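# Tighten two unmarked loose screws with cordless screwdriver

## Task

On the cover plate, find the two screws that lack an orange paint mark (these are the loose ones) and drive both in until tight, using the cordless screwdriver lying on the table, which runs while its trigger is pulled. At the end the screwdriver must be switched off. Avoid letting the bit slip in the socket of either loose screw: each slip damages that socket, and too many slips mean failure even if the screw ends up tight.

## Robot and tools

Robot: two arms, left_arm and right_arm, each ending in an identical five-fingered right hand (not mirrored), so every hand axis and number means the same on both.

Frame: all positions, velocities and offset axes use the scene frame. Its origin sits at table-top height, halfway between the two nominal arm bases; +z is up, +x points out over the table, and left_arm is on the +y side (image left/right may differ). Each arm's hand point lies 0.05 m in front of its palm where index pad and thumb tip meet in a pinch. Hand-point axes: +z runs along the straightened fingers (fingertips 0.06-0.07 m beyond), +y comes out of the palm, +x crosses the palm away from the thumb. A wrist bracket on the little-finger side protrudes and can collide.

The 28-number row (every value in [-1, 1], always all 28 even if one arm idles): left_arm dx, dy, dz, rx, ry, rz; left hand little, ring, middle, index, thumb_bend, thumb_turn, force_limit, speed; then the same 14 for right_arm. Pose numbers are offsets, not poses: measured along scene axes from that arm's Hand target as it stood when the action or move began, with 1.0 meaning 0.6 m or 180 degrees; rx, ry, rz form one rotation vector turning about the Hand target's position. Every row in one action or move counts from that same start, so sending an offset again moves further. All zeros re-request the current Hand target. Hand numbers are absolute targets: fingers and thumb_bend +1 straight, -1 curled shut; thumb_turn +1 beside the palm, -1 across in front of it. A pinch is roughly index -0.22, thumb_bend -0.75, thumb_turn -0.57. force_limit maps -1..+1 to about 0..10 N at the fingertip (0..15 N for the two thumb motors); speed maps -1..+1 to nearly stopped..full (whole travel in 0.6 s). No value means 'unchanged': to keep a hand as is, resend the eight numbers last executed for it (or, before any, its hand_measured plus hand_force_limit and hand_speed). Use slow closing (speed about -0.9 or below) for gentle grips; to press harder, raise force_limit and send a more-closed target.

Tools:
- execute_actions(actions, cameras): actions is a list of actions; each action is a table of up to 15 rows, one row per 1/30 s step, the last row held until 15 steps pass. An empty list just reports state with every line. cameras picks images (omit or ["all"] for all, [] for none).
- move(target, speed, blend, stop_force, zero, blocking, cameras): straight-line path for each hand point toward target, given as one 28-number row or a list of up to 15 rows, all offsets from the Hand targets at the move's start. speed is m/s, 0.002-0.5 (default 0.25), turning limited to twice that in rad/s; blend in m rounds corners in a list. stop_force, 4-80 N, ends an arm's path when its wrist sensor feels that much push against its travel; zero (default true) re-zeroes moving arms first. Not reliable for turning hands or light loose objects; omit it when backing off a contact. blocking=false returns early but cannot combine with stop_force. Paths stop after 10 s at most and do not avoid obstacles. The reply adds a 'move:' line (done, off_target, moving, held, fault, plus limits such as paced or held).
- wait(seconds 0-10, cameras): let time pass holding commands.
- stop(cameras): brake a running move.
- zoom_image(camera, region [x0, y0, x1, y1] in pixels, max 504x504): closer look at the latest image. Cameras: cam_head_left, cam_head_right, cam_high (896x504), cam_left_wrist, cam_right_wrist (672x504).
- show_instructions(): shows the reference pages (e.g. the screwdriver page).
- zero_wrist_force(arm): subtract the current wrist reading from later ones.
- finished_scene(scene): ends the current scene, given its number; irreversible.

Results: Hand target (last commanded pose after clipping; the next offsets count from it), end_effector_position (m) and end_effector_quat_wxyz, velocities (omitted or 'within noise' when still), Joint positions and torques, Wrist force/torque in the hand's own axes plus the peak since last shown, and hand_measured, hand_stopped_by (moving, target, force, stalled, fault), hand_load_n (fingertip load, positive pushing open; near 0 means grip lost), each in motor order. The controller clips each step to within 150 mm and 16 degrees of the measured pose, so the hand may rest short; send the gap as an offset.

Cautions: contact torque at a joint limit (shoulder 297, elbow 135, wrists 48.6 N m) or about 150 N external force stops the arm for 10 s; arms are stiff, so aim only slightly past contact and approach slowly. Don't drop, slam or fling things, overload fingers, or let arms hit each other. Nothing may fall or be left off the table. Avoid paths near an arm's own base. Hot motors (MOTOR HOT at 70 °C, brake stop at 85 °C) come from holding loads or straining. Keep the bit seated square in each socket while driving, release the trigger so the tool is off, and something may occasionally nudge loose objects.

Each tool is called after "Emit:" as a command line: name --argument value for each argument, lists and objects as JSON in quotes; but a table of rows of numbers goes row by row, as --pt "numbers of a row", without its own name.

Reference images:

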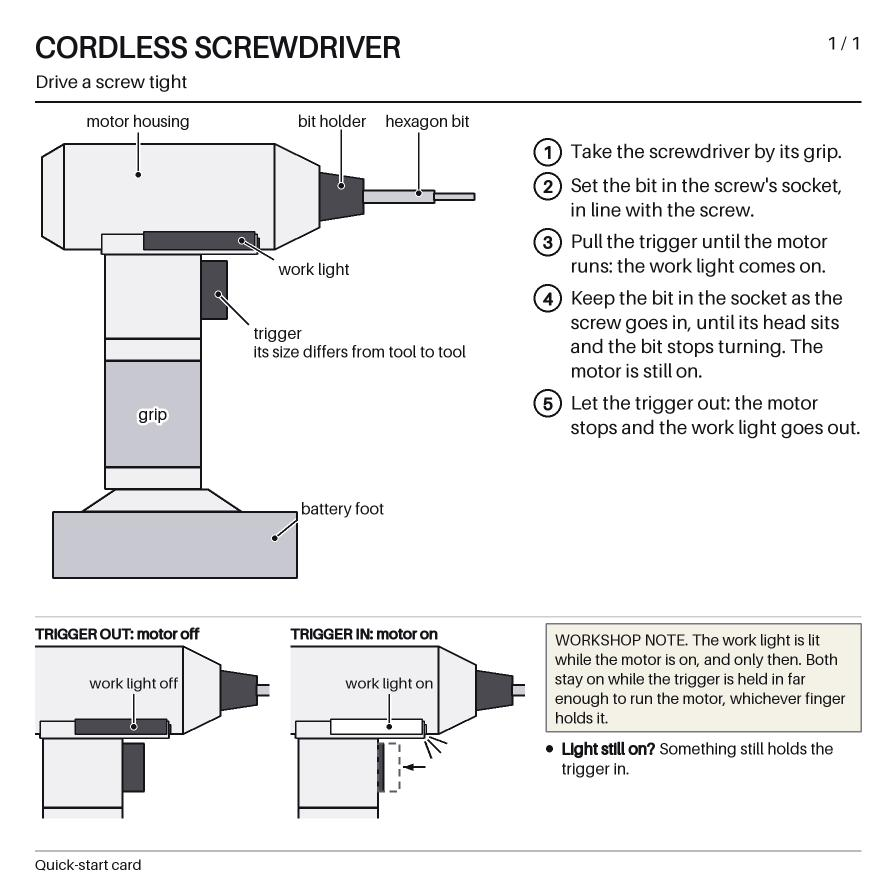

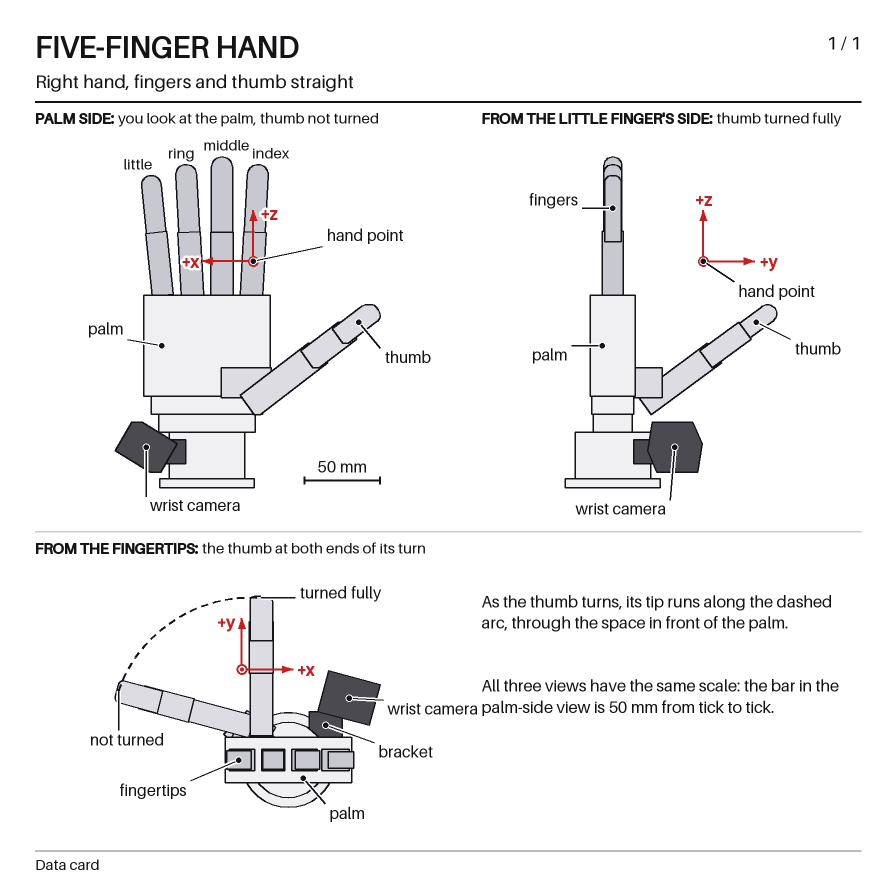

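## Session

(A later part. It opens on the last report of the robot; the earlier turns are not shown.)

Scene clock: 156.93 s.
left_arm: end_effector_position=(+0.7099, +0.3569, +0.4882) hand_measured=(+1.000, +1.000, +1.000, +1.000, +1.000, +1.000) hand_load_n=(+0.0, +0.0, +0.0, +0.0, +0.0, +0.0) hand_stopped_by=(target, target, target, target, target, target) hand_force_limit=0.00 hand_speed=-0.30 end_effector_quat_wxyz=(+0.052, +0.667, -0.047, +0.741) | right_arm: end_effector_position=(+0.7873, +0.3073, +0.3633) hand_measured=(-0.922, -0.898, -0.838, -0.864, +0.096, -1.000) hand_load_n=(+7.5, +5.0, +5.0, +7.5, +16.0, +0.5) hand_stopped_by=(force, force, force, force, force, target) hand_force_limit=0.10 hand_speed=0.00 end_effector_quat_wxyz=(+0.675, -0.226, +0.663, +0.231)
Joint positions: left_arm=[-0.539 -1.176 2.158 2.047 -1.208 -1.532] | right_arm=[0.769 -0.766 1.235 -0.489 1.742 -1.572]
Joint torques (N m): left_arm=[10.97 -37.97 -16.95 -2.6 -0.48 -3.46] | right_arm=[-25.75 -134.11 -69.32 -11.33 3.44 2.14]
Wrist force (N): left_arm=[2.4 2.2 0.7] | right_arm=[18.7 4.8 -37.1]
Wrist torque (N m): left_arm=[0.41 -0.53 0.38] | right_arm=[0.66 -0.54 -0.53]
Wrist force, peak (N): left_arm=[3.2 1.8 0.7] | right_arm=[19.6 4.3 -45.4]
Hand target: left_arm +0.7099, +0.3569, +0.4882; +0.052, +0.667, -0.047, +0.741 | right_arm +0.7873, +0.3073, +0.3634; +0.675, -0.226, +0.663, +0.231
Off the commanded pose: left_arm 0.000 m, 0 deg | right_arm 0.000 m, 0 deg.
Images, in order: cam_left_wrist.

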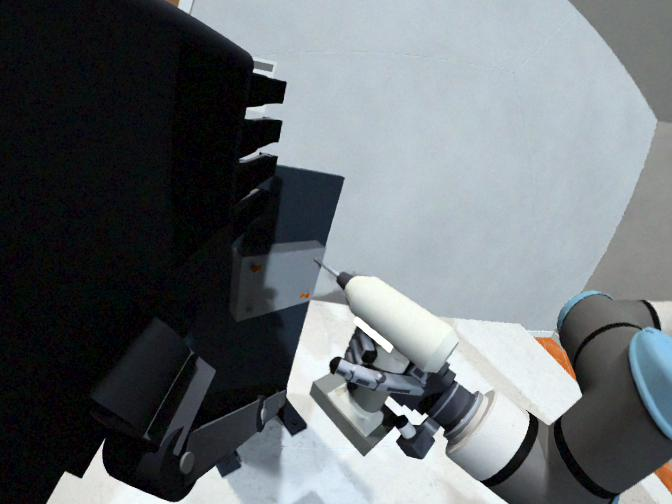

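Emit:
move --target '[0,0,0,0,0,0,1,1,1,1,1,1,0,-0.3,0,0,0,0,0,0,-0.98,-0.98,-0.98,-0.6,-0.98,-1,0.1,0]' --cameras '["cam_left_wrist"]'

Emit:
zoom_image --camera "cam_left_wrist" --region '[300, 245, 400, 345]'

Emit:
move --target '[0,0,0,0,0,0,1,1,1,1,1,1,0,-0.3,-0.0527,-0.0409,0,0,0,0,-0.98,-0.98,-0.98,-0.6,-0.98,-1,0.1,0]' --speed 0.03 --cameras '["cam_left_wrist","cam_high"]'

Emit:
zoom_image --camera "cam_left_wrist" --region '[270, 225, 370, 325]'

Emit:
zoom_image --camera "cam_left_wrist" --region '[308, 250, 332, 274]'

Scene clock: 157.80 s.
Wrist force, peak (N): left_arm=[3.0 1.7 0.7] | right_arm=[19.6 4.6 -43.6]
Off the commanded pose: left_arm 0.000 m, 0 deg | right_arm 0.000 m, 0 deg.
move: done
Images, in order: cam_left_wrist.

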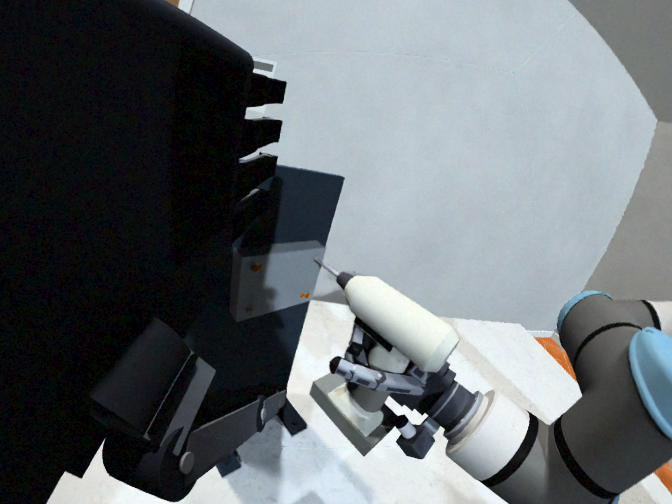

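Scaled by 5.040 from the camera's 672x504 image, which has a finer 960x720 frame.

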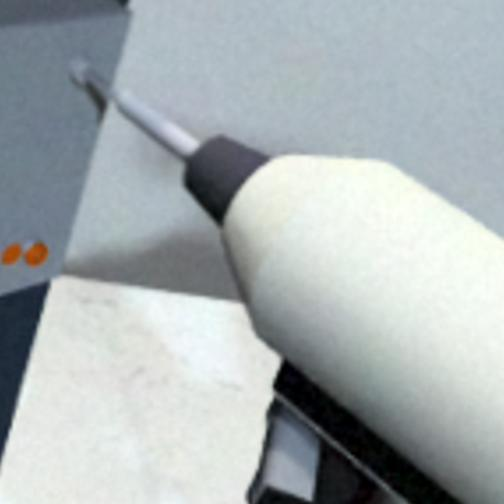

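Scene clock: 159.43 s.
left_arm: end_effector_position=(+0.7099, +0.3569, +0.4882) hand_measured=(+1.000, +1.000, +1.000, +1.000, +1.000, +1.000) hand_load_n=(+0.0, +0.0, +0.0, +0.0, +0.0, +0.0) hand_stopped_by=(target, target, target, target, target, target) hand_force_limit=0.00 hand_speed=-0.30 end_effector_quat_wxyz=(+0.052, +0.667, -0.047, +0.741) | right_arm: end_effector_position=(+0.7556, +0.2828, +0.3635) hand_measured=(-0.922, -0.898, -0.838, -0.600, +0.096, -1.000) hand_load_n=(+8.0, +7.0, +7.5, +0.0, +12.5, +3.0) hand_stopped_by=(force, force, force, target, force, target) hand_force_limit=0.10 hand_speed=0.00 end_effector_quat_wxyz=(+0.675, -0.226, +0.663, +0.231)
Joint positions: left_arm=[-0.539 -1.176 2.158 2.047 -1.208 -1.532] | right_arm=[0.776 -0.823 1.341 -0.538 1.749 -1.572]
Joint torques (N m): left_arm=[8.01 -35.15 -16.73 -2.19 -0.21 -3.34] | right_arm=[5.11 -100.67 -51.39 -1.53 0.77 -1.91]
Wrist force (N): left_arm=[2.3 1.4 0.5] | right_arm=[6.7 0.1 -0.7]
Wrist torque (N m): left_arm=[0.30 -0.52 0.34] | right_arm=[-0.12 -0.06 0.04]
Wrist force, peak (N): left_arm=[2.7 2.1 0.7] | right_arm=[17.6 2.0 -34.5]
Hand target: left_arm +0.7099, +0.3569, +0.4882; +0.052, +0.667, -0.047, +0.741 | right_arm +0.7556, +0.2827, +0.3634; +0.675, -0.226, +0.663, +0.231
Off the commanded pose: left_arm 0.000 m, 0 deg | right_arm 0.000 m, 0 deg.
move: done
Images, in order: cam_high, cam_left_wrist.

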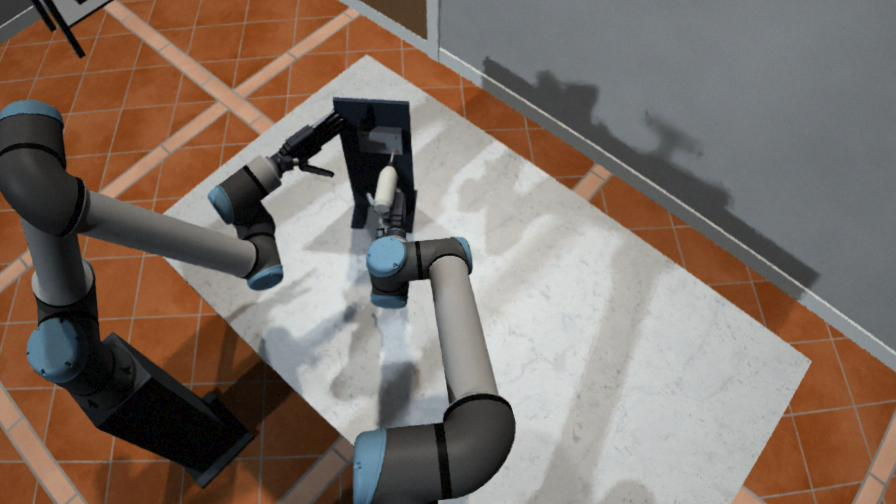

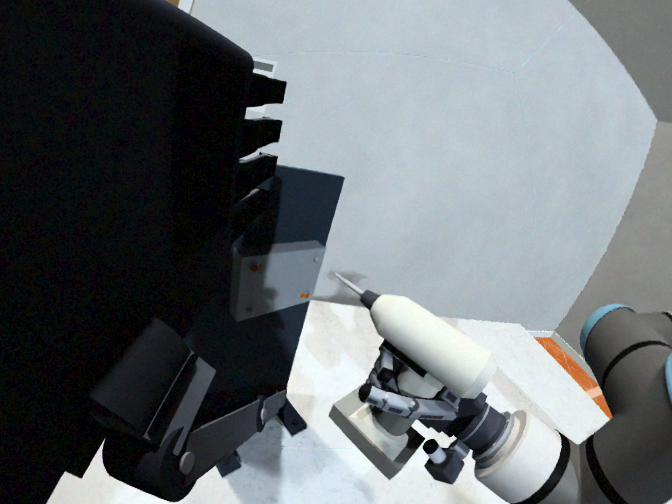

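Scaled by 5.040 from the camera's 672x504 image, which has a finer 960x720 frame.

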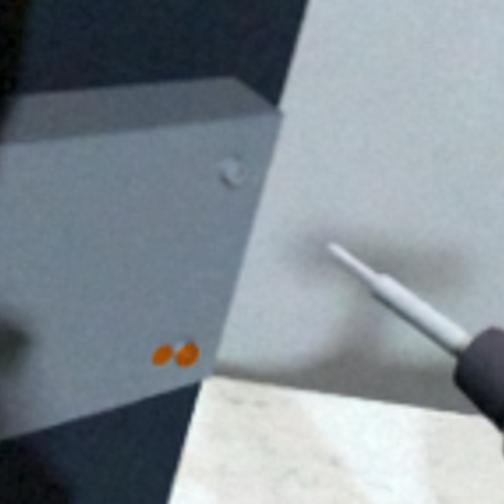

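Scaled by 21.000 from the camera's 672x504 image, which has a finer 960x720 frame.

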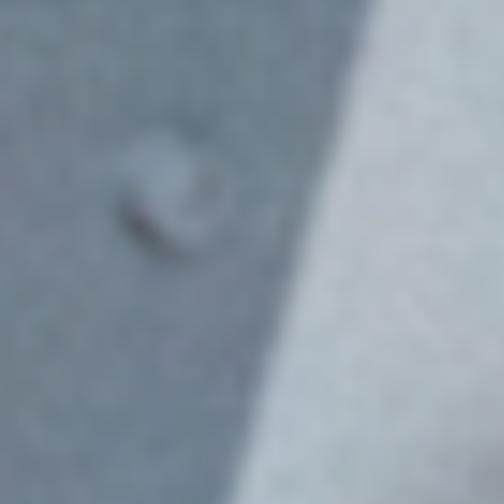

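Emit:
zoom_image --camera "cam_left_wrist" --region '[220, 225, 340, 345]'

Scaled by 4.200 from the camera's 672x504 image, which has a finer 960x720 frame.

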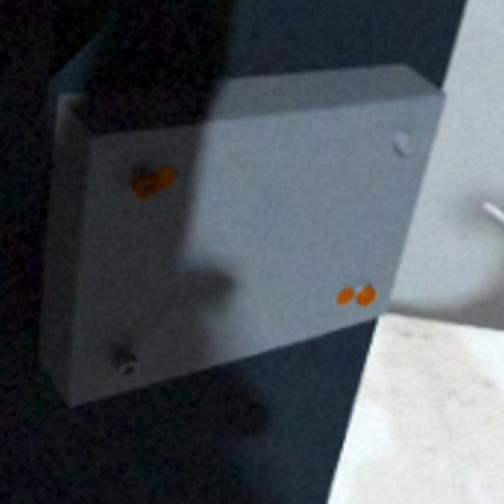

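Emit:
move --pt "-0.12 0.18 -0.02 -0.01 -0.026 -0.072 1 1 1 1 1 1 0 -0.3 0 0 0 0 0 0 -0.98 -0.98 -0.98 -0.6 -0.98 -1 0.1 0" --pt "-0.0232 0.2268 -0.1587 -0.0201 -0.0523 -0.1441 1 1 1 1 1 1 0 -0.3 0 0 0 0 0 0 -0.98 -0.98 -0.98 -0.6 -0.98 -1 0.1 0" --speed 0.2 --cameras '[]'

Emit:
move --target '[0,0,0,0,0,0,1,1,1,1,1,1,0,-0.3,-0.095,0.1225,-0.0967,0,0,0,-0.98,-0.98,-0.98,-0.6,-0.98,-1,0.1,0]' --speed 0.08

Emit:
zoom_image --camera "cam_left_wrist" --region '[270, 190, 410, 310]'

Scene clock: 163.07 s.
Wrist force, peak (N): left_arm=[3.1 4.1 2.3] | right_arm=[7.1 -0.2 -1.0]
Off the commanded pose: left_arm 0.000 m, 0 deg | right_arm 0.000 m, 0 deg.
move: done

Scene clock: 164.73 s.
left_arm: end_effector_position=(+0.6960, +0.4930, +0.3930) hand_measured=(+1.000, +1.000, +1.000, +1.000, +1.000, +1.000) hand_load_n=(+0.0, +0.0, +0.0, +0.0, +0.0, +0.0) hand_stopped_by=(target, target, target, target, target, target) hand_force_limit=0.00 hand_speed=-0.30 end_effector_quat_wxyz=(+0.234, +0.575, -0.176, +0.764) | right_arm: end_effector_position=(+0.6985, +0.3564, +0.3054) hand_measured=(-0.922, -0.898, -0.838, -0.600, +0.096, -1.000) hand_load_n=(+8.0, +7.0, +7.0, +0.0, +12.5, +2.5) hand_stopped_by=(force, force, force, target, force, target) hand_force_limit=0.10 hand_speed=0.00 end_effector_quat_wxyz=(+0.675, -0.226, +0.663, +0.231) end_effector_velocity=(+0.001, -0.003, +0.005) end_effector_angular_velocity=(+0.001, -0.001, +0.001)
Joint positions: left_arm=[-0.109 -0.872 1.997 1.697 -2.068 -1.728] | right_arm=[0.874 -0.718 1.26 -0.562 1.846 -1.574]
Joint velocities: left_arm=[within noise] | right_arm=[-0.003 -0.007 0.005 0.001 -0.004 0]
Joint torques (N m): left_arm=[12.09 -50.32 -29.3 0.67 -2 2.36] | right_arm=[-13.11 -128.59 -37.27 -3.2 -1.84 -1.78]
Wrist force (N): left_arm=[2.5 1.6 0.7] | right_arm=[6.6 -0.2 -1.0]
Wrist torque (N m): left_arm=[0.28 -0.58 0.33] | right_arm=[-0.14 -0.04 0.02]
Wrist force, peak (N): left_arm=[2.7 1.8 1.0] | right_arm=[8.0 1.4 -1.2]
Hand target: left_arm +0.6959, +0.4930, +0.3930; +0.234, +0.575, -0.176, +0.764 | right_arm +0.6986, +0.3562, +0.3053; +0.675, -0.226, +0.663, +0.231
Off the commanded pose: left_arm 0.000 m, 0 deg | right_arm 0.000 m, 0 deg.
move: done

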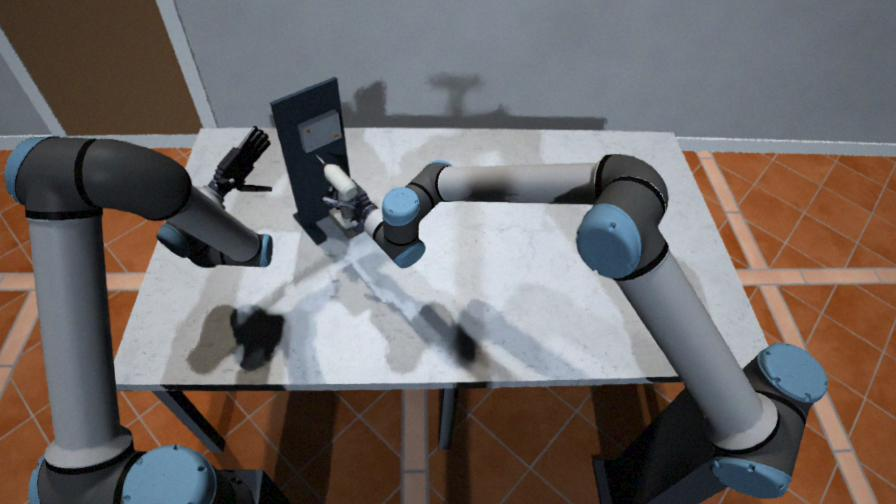

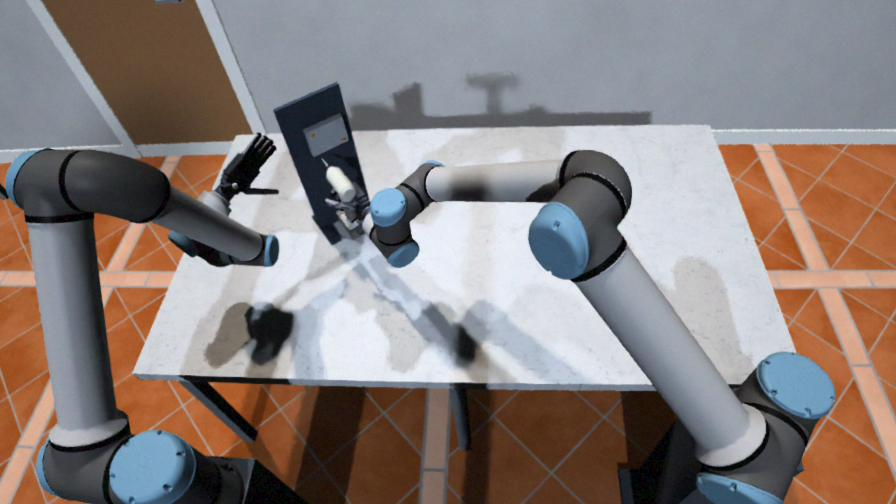

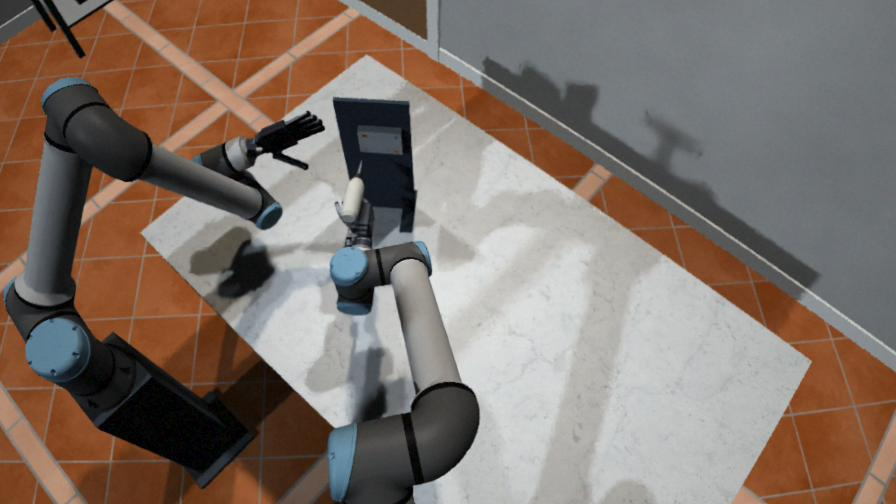

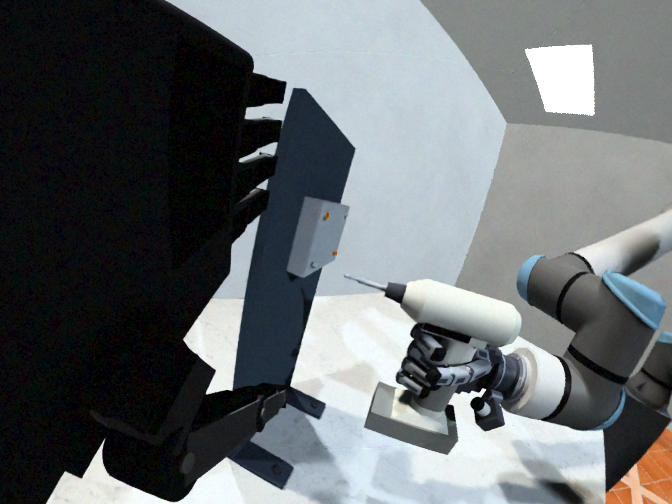

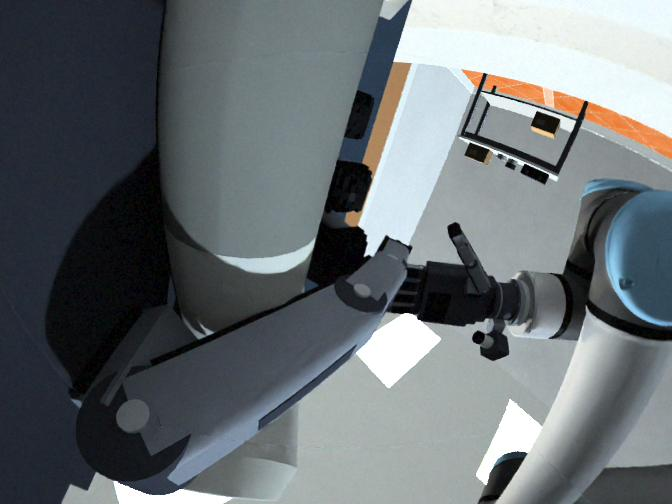

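Scaled by 3.600 from the camera's 672x504 image, which has a finer 960x720 frame.

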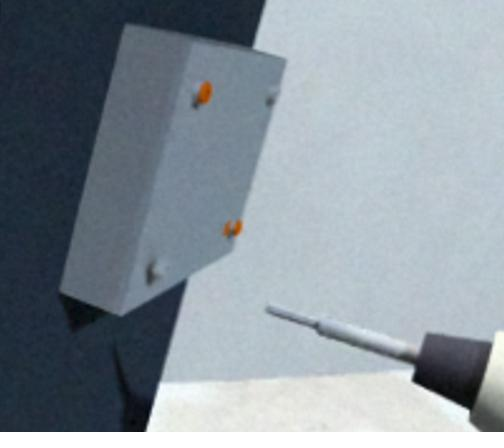

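Emit:
zoom_image --camera "cam_left_wrist" --region '[300, 245, 360, 295]'

Emit:
zoom_image --camera "cam_left_wrist" --region '[335, 260, 535, 360]'

Scaled by 8.400 from the camera's 672x504 image, which has a finer 960x720 frame.

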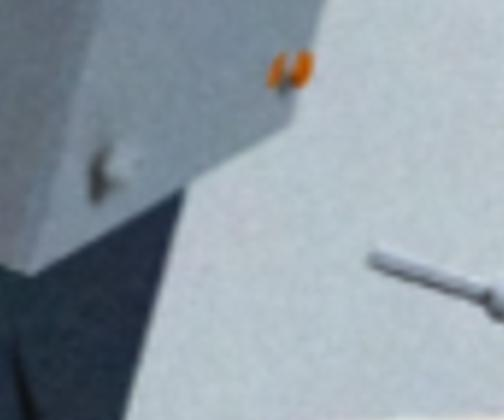

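Scaled by 2.520 from the camera's 672x504 image, which has a finer 960x720 frame.

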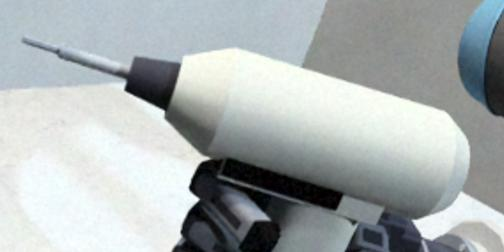

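Emit:
move --pt "-0.05 0 0.2317 0.0272 0.128 0.1155 1 1 1 1 1 1 0 -0.3 0.01 0.008 0.004 -0.0026 0.0035 0 -0.98 -0.98 -0.98 -0.6 -0.98 -1 0.1 0" --pt "0.0233 -0.1417 0.2317 0.0544 0.2559 0.231 1 1 1 1 1 1 0 -0.3 0.0237 0.0184 0.0063 -0.0026 0.0035 0 -0.98 -0.98 -0.98 -0.6 -0.98 -1 0.1 0" --speed 0.2 --cameras '["cam_left_wrist","cam_head_left"]'

Emit:
zoom_image --camera "cam_left_wrist" --region '[280, 200, 400, 320]'

Scene clock: 168.70 s.
left_arm: end_effector_position=(+0.7099, +0.4080, +0.5322) hand_measured=(+1.000, +1.000, +1.000, +1.000, +1.000, +1.000) hand_load_n=(+0.0, +0.0, +0.0, +0.0, +0.0, +0.0) hand_stopped_by=(target, target, target, target, target, target) hand_force_limit=0.00 hand_speed=-0.30 end_effector_quat_wxyz=(-0.043, +0.863, +0.076, +0.498) | right_arm: end_effector_position=(+0.7129, +0.3673, +0.3091) hand_measured=(-0.922, -0.898, -0.838, -0.600, +0.096, -1.000) hand_load_n=(+8.0, +7.0, +7.0, +0.0, +13.0, +3.0) hand_stopped_by=(force, force, force, target, force, target) hand_force_limit=0.10 hand_speed=0.00 end_effector_quat_wxyz=(+0.671, -0.227, +0.668, +0.230)
Joint positions: left_arm=[-0.547 -1.537 2.085 3.234 -0.99 -1.961] | right_arm=[0.868 -0.698 1.206 -0.514 1.841 -1.57]
Joint torques (N m): left_arm=[-2.85 -30.67 -29.44 -0.58 1.56 0.12] | right_arm=[-10.1 -124.56 -37.44 -5.22 -0.56 -0.28]
Wrist force (N): left_arm=[2.3 1.7 -0.6] | right_arm=[6.6 -0.5 -1.1]
Wrist torque (N m): left_arm=[0.45 -0.43 0.32] | right_arm=[-0.17 -0.04 0.02]
Wrist force, peak (N): left_arm=[3.6 2.2 -0.7] | right_arm=[7.3 -0.2 -1.5]
Hand target: left_arm +0.7099, +0.4080, +0.5320; -0.043, +0.863, +0.076, +0.498 | right_arm +0.7129, +0.3673, +0.3091; +0.671, -0.227, +0.668, +0.230
Off the commanded pose: left_arm 0.000 m, 0 deg | right_arm 0.000 m, 0 deg.
move: done
Images, in order: cam_head_left, cam_left_wrist.

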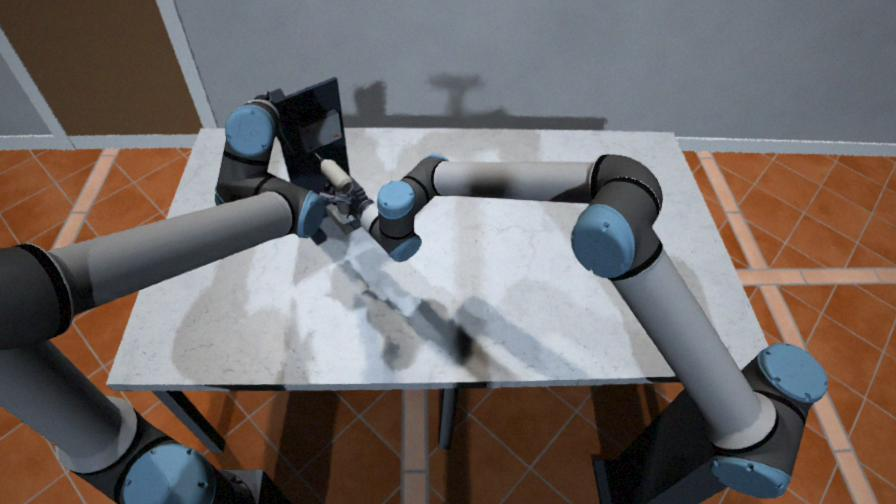

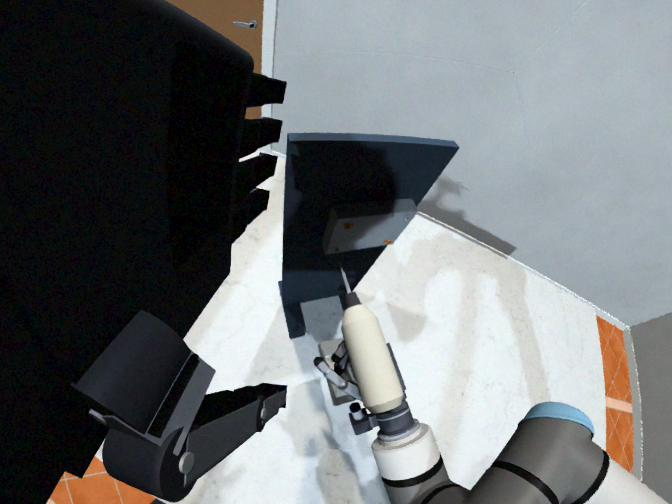

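Scaled by 4.200 from the camera's 672x504 image, which has a finer 960x720 frame.

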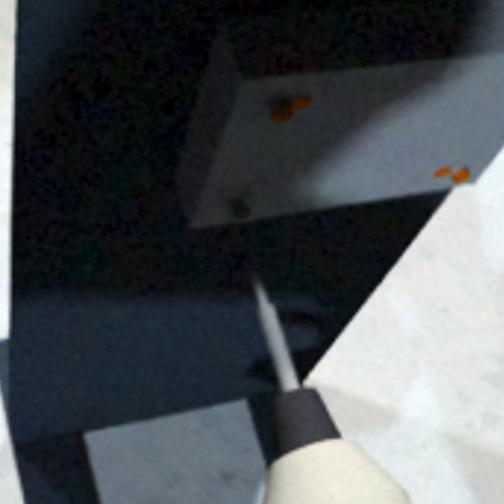

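Emit:
zoom_image --camera "cam_left_wrist" --region '[325, 240, 365, 300]'

Emit:
zoom_image --camera "cam_left_wrist" --region '[325, 240, 350, 270]'

Scaled by 8.400 from the camera's 672x504 image, which has a finer 960x720 frame.

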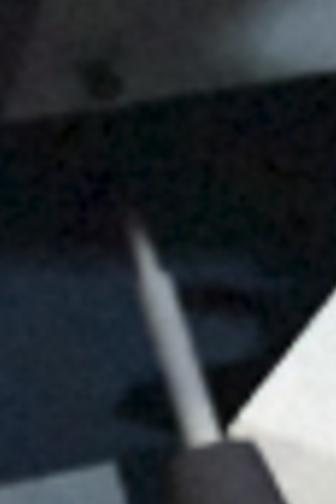

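Scaled by 16.800 from the camera's 672x504 image, which has a finer 960x720 frame.

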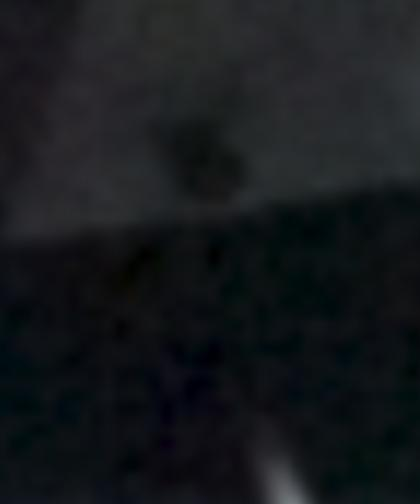

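Emit:
zoom_image --camera "cam_left_wrist" --region '[310, 270, 440, 430]'

Scaled by 3.150 from the camera's 672x504 image, which has a finer 960x720 frame.

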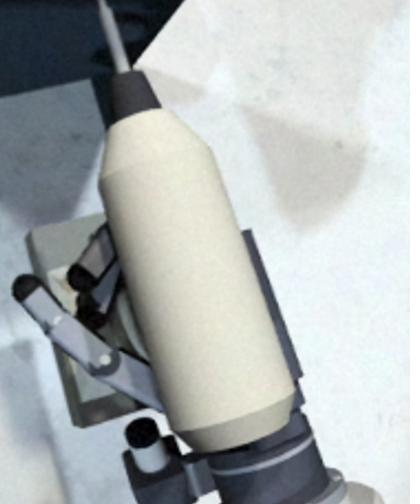

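Emit:
move --pt "-0.0733 0.1417 0 -0.0272 -0.128 -0.1155 1 1 1 1 1 1 0 -0.3 0.01 0.008 0 0 0 -0.0022 -0.98 -0.98 -0.98 -0.6 -0.98 -1 0.1 0" --pt "-0.0233 0.1417 -0.2317 -0.0544 -0.2559 -0.231 1 1 1 1 1 1 0 -0.3 0.0112 0.0129 0 0 0 -0.0044 -0.98 -0.98 -0.98 -0.6 -0.98 -1 0.1 0" --speed 0.2 --cameras '["cam_left_wrist"]'

Emit:
zoom_image --camera "cam_left_wrist" --region '[300, 245, 360, 295]'

Emit:
zoom_image --camera "cam_left_wrist" --region '[315, 240, 515, 340]'

Scene clock: 173.17 s.
left_arm: end_effector_position=(+0.6960, +0.4931, +0.3930) hand_measured=(+1.000, +1.000, +1.000, +1.000, +1.000, +1.000) hand_load_n=(+0.0, +0.0, +0.0, +0.0, +0.0, +0.0) hand_stopped_by=(target, target, target, target, target, target) hand_force_limit=0.00 hand_speed=-0.30 end_effector_quat_wxyz=(+0.234, +0.576, -0.176, +0.764) | right_arm: end_effector_position=(+0.7196, +0.3750, +0.3091) hand_measured=(-0.922, -0.898, -0.838, -0.600, +0.096, -1.000) hand_load_n=(+8.0, +7.0, +7.5, +0.0, +13.0, +3.0) hand_stopped_by=(force, force, force, target, force, target) hand_force_limit=0.10 hand_speed=0.00 end_effector_quat_wxyz=(+0.672, -0.223, +0.669, +0.225)
Joint positions: left_arm=[-0.109 -0.872 1.997 1.698 -2.068 -1.728] | right_arm=[0.872 -0.681 1.174 -0.498 1.858 -1.57]
Joint torques (N m): left_arm=[-7.47 -51.75 -13.1 -3.61 -0.48 3.4] | right_arm=[11.11 -118.18 -42.36 -2.82 0.2 -1.18]
Wrist force (N): left_arm=[2.1 1.6 0.5] | right_arm=[6.4 -0.1 -1.1]
Wrist torque (N m): left_arm=[0.27 -0.50 0.30] | right_arm=[-0.11 -0.01 0.01]
Wrist force, peak (N): left_arm=[4.1 1.9 -0.2] | right_arm=[7.0 -0.5 -1.4]
Hand target: left_arm +0.6959, +0.4930, +0.3930; +0.234, +0.575, -0.176, +0.764 | right_arm +0.7196, +0.3750, +0.3091; +0.672, -0.223, +0.669, +0.225
Off the commanded pose: left_arm 0.000 m, 0 deg | right_arm 0.000 m, 0 deg.
move: done
Images, in order: cam_left_wrist.

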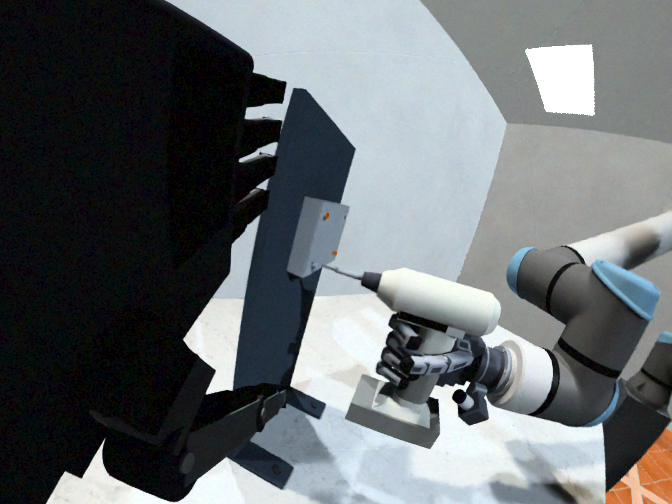

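Scaled by 8.400 from the camera's 672x504 image, which has a finer 960x720 frame.

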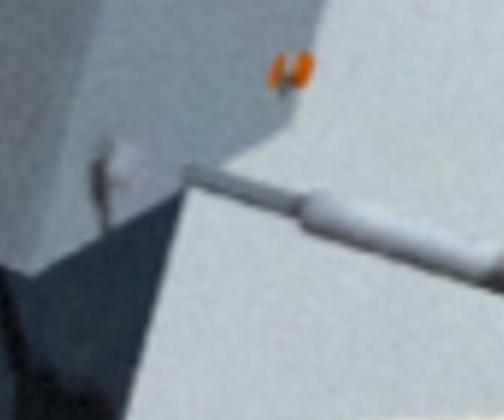

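Scaled by 2.520 from the camera's 672x504 image, which has a finer 960x720 frame.

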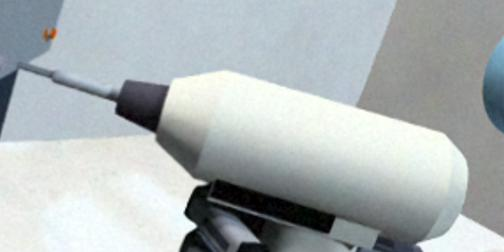

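Emit:
move --target '[0,0,0,0,0,0,1,1,1,1,1,1,0,-0.3,0,0,-0.0073,0.0033,-0.0044,0,-0.98,-0.98,-0.98,-0.6,-0.98,-1,0.1,0]' --speed 0.03 --cameras '["cam_left_wrist"]'

Emit:
zoom_image --camera "cam_left_wrist" --region '[300, 245, 360, 295]'

Emit:
zoom_image --camera "cam_left_wrist" --region '[315, 240, 515, 340]'

Emit:
move --pt "-0.05 0 0.2317 0.0272 0.128 0.1155 1 1 1 1 1 1 0 -0.3 0 0 0 0 0 0 -0.98 -0.98 -0.98 -0.6 -0.98 -1 0.1 0" --pt "0.0233 -0.1417 0.2317 0.0544 0.2559 0.231 1 1 1 1 1 1 0 -0.3 0 0 0 0 0 0 -0.98 -0.98 -0.98 -0.6 -0.98 -1 0.1 0" --speed 0.2 --cameras '["cam_left_wrist"]'

Emit:
zoom_image --camera "cam_left_wrist" --region '[325, 240, 365, 300]'

Emit:
zoom_image --camera "cam_left_wrist" --region '[310, 240, 440, 430]'

Scene clock: 174.37 s.
Wrist force, peak (N): left_arm=[2.7 1.7 1.2] | right_arm=[7.0 -0.5 -0.9]
Off the commanded pose: left_arm 0.000 m, 0 deg | right_arm 0.000 m, 0 deg.
move: done
Images, in order: cam_left_wrist.

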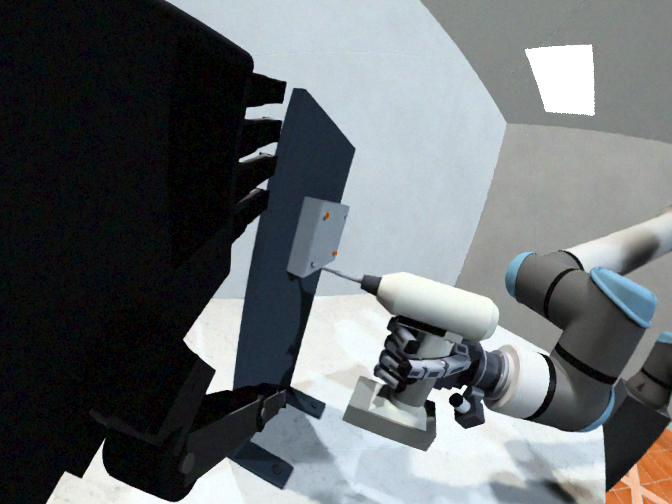

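Scaled by 8.400 from the camera's 672x504 image, which has a finer 960x720 frame.

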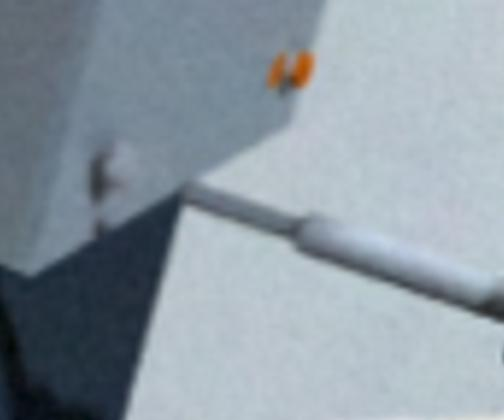

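Scaled by 2.520 from the camera's 672x504 image, which has a finer 960x720 frame.

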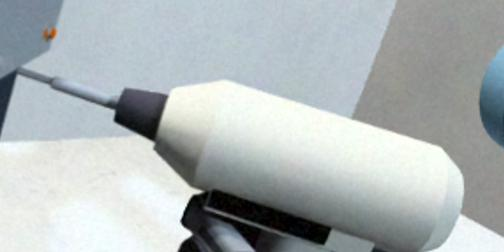

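Scene clock: 178.10 s.
left_arm: end_effector_position=(+0.7099, +0.4080, +0.5322) hand_measured=(+1.000, +1.000, +1.000, +1.000, +1.000, +1.000) hand_load_n=(+0.0, +0.0, +0.0, +0.0, +0.0, +0.0) hand_stopped_by=(target, target, target, target, target, target) hand_force_limit=0.00 hand_speed=-0.30 end_effector_quat_wxyz=(-0.043, +0.863, +0.076, +0.498) | right_arm: end_effector_position=(+0.7196, +0.3750, +0.3048) hand_measured=(-0.922, -0.898, -0.838, -0.600, +0.096, -1.000) hand_load_n=(+8.0, +7.0, +7.5, +0.0, +13.0, +3.0) hand_stopped_by=(force, force, force, target, force, target) hand_force_limit=0.10 hand_speed=0.00 end_effector_quat_wxyz=(+0.678, -0.221, +0.663, +0.227)
Joint positions: left_arm=[-0.547 -1.537 2.085 3.234 -0.99 -1.961] | right_arm=[0.871 -0.676 1.182 -0.529 1.858 -1.575]
Joint torques (N m): left_arm=[-1.44 -28.23 -27.44 -0.8 1.47 0.1] | right_arm=[-13.29 -129.94 -43.65 -3.17 -0.2 1.26]
Wrist force (N): left_arm=[2.0 1.9 -0.7] | right_arm=[6.7 -0.1 -1.0]
Wrist torque (N m): left_arm=[0.48 -0.38 0.32] | right_arm=[-0.13 -0.06 0.04]
Wrist force, peak (N): left_arm=[4.0 2.3 -0.3] | right_arm=[6.9 -0.8 -1.3]
Hand target: left_arm +0.7099, +0.4080, +0.5320; -0.043, +0.863, +0.076, +0.498 | right_arm +0.7196, +0.3750, +0.3047; +0.678, -0.221, +0.663, +0.227
Off the commanded pose: left_arm 0.000 m, 0 deg | right_arm 0.000 m, 0 deg.
move: done
Images, in order: cam_left_wrist.

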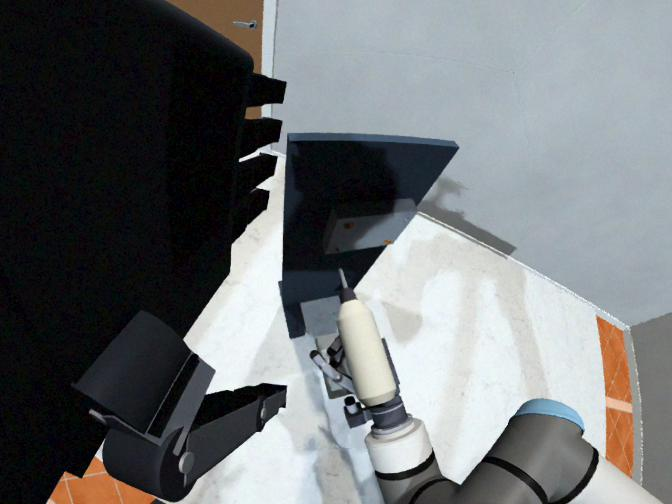

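Scaled by 8.400 from the camera's 672x504 image, which has a finer 960x720 frame.

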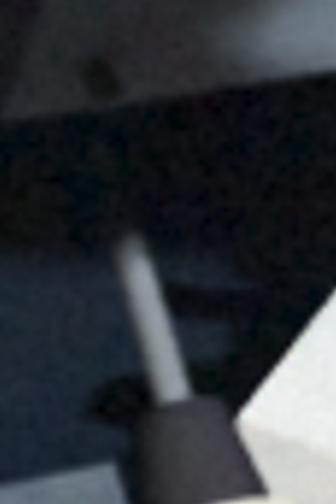

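Scaled by 2.653 from the camera's 672x504 image, which has a finer 960x720 frame.

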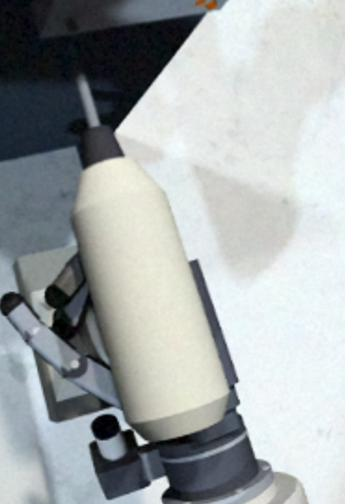

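Emit:
move --target '[0,0,0,0,0,0,1,1,1,1,1,1,0,-0.3,0.005,-0.0065,0,0,0,0.0033,-0.98,-0.98,-0.98,-0.6,-0.98,-1,0.1,0]' --speed 0.03 --cameras '["cam_left_wrist"]'

Emit:
zoom_image --camera "cam_left_wrist" --region '[325, 240, 365, 300]'

Emit:
zoom_image --camera "cam_left_wrist" --region '[310, 240, 440, 430]'

Scene clock: 179.63 s.
left_arm: end_effector_position=(+0.7099, +0.4080, +0.5320) hand_measured=(+1.000, +1.000, +1.000, +1.000, +1.000, +1.000) hand_load_n=(-0.5, +0.0, +0.0, +0.0, +0.0, +0.0) hand_stopped_by=(target, target, target, target, target, target) hand_force_limit=0.00 hand_speed=-0.30 end_effector_quat_wxyz=(-0.043, +0.863, +0.076, +0.498) | right_arm: end_effector_position=(+0.7227, +0.3710, +0.3048) hand_measured=(-0.922, -0.898, -0.838, -0.600, +0.096, -1.000) hand_load_n=(+8.0, +7.0, +7.5, +0.0, +12.5, +3.0) hand_stopped_by=(force, force, force, target, force, target) hand_force_limit=0.10 hand_speed=0.00 end_effector_quat_wxyz=(+0.677, -0.224, +0.662, +0.231)
Joint positions: left_arm=[-0.547 -1.537 2.085 3.234 -0.989 -1.961] | right_arm=[0.864 -0.68 1.19 -0.533 1.84 -1.575]
Joint torques (N m): left_arm=[9.98 -19.67 -27.74 -3.02 2.67 -2.32] | right_arm=[11.76 -118.2 -48.39 -5.09 2.37 2.04]
Wrist force (N): left_arm=[2.1 1.4 -0.9] | right_arm=[6.7 -0.4 -0.8]
Wrist torque (N m): left_arm=[0.43 -0.39 0.31] | right_arm=[-0.19 -0.06 0.04]
Wrist force, peak (N): left_arm=[2.5 1.7 -0.8] | right_arm=[7.0 -0.2 -1.4]
Hand target: left_arm +0.7099, +0.4080, +0.5320; -0.043, +0.863, +0.076, +0.498 | right_arm +0.7226, +0.3711, +0.3047; +0.677, -0.224, +0.662, +0.231
Off the commanded pose: left_arm 0.000 m, 0 deg | right_arm 0.000 m, 0 deg.
move: done
Images, in order: cam_left_wrist.

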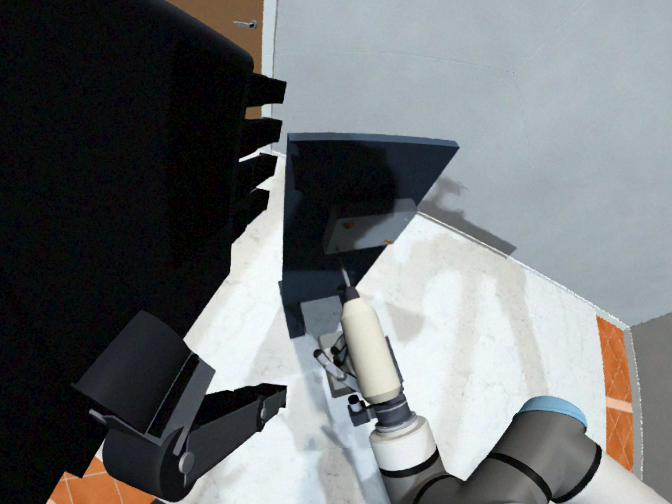

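Scaled by 8.400 from the camera's 672x504 image, which has a finer 960x720 frame.

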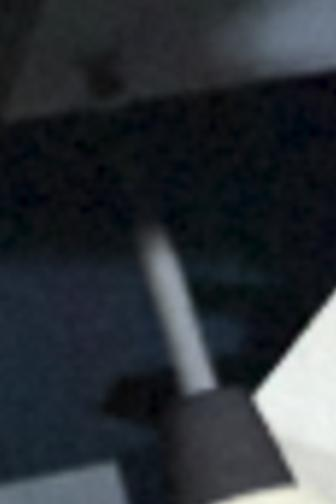

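Scaled by 2.653 from the camera's 672x504 image, which has a finer 960x720 frame.

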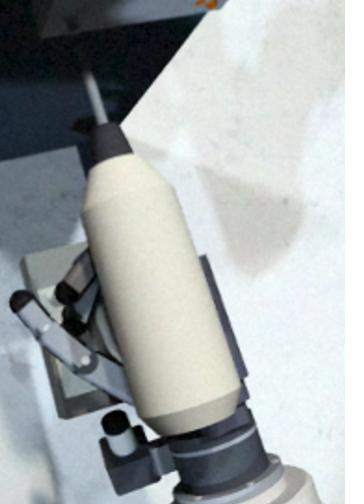

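Emit:
move --pt "-0.0733 0.1417 0 -0.0272 -0.128 -0.1155 1 1 1 1 1 1 0 -0.3 0.0013 0.001 0 0 0 0 -0.98 -0.98 -0.98 -0.6 -0.98 -1 0.1 0" --pt "-0.0233 0.1417 -0.2317 -0.0544 -0.2559 -0.231 1 1 1 1 1 1 0 -0.3 0.0026 0.002 0 0 0 0 -0.98 -0.98 -0.98 -0.6 -0.98 -1 0.1 0" --speed 0.2 --cameras '["cam_left_wrist"]'

Emit:
zoom_image --camera "cam_left_wrist" --region '[300, 245, 360, 295]'

Emit:
zoom_image --camera "cam_left_wrist" --region '[305, 250, 329, 274]'

Scene clock: 183.73 s.
left_arm: end_effector_position=(+0.6960, +0.4931, +0.3930) hand_measured=(+1.000, +1.000, +1.000, +1.000, +1.000, +1.000) hand_load_n=(+0.0, +0.0, +0.0, +0.0, +0.0, +0.0) hand_stopped_by=(target, target, target, target, target, target) hand_force_limit=0.00 hand_speed=-0.30 end_effector_quat_wxyz=(+0.234, +0.576, -0.176, +0.764) | right_arm: end_effector_position=(+0.7241, +0.3723, +0.3047) hand_measured=(-0.922, -0.898, -0.838, -0.600, +0.096, -1.000) hand_load_n=(+8.0, +7.0, +7.5, +0.0, +12.5, +3.0) hand_stopped_by=(force, force, force, target, force, target) hand_force_limit=0.10 hand_speed=0.00 end_effector_quat_wxyz=(+0.677, -0.224, +0.662, +0.231)
Joint positions: left_arm=[-0.109 -0.872 1.997 1.698 -2.068 -1.728] | right_arm=[0.863 -0.677 1.185 -0.531 1.839 -1.575]
Joint torques (N m): left_arm=[-10.76 -51.63 -13.13 -4.01 -0.84 3.66] | right_arm=[-14.52 -113.45 -48.18 -2.25 -1.36 0.53]
Wrist force (N): left_arm=[2.6 1.4 1.2] | right_arm=[6.7 0.1 -1.2]
Wrist torque (N m): left_arm=[0.20 -0.61 0.33] | right_arm=[-0.09 -0.04 0.04]
Wrist force, peak (N): left_arm=[4.5 2.4 0.1] | right_arm=[7.1 -0.3 -1.2]
Hand target: left_arm +0.6959, +0.4930, +0.3930; +0.234, +0.575, -0.176, +0.764 | right_arm +0.7241, +0.3723, +0.3047; +0.677, -0.224, +0.662, +0.231
Off the commanded pose: left_arm 0.000 m, 0 deg | right_arm 0.000 m, 0 deg.
move: done
Images, in order: cam_left_wrist.

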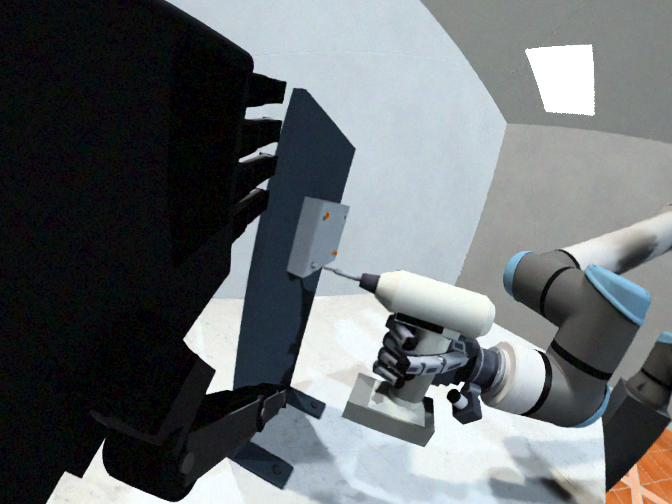

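Scaled by 8.400 from the camera's 672x504 image, which has a finer 960x720 frame.

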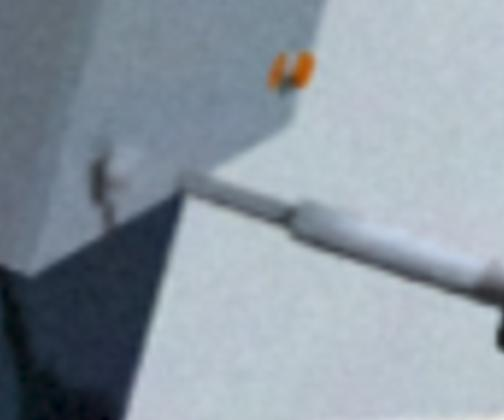

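Scaled by 21.000 from the camera's 672x504 image, which has a finer 960x720 frame.

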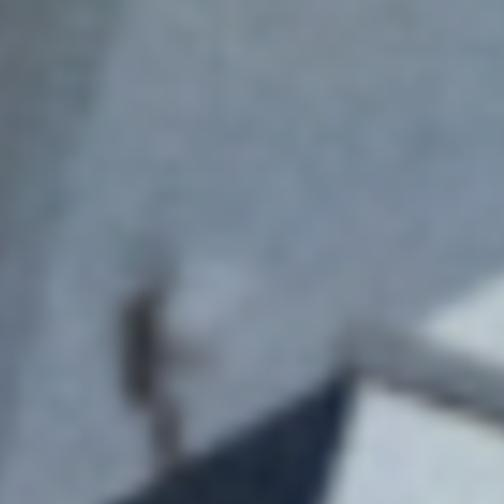

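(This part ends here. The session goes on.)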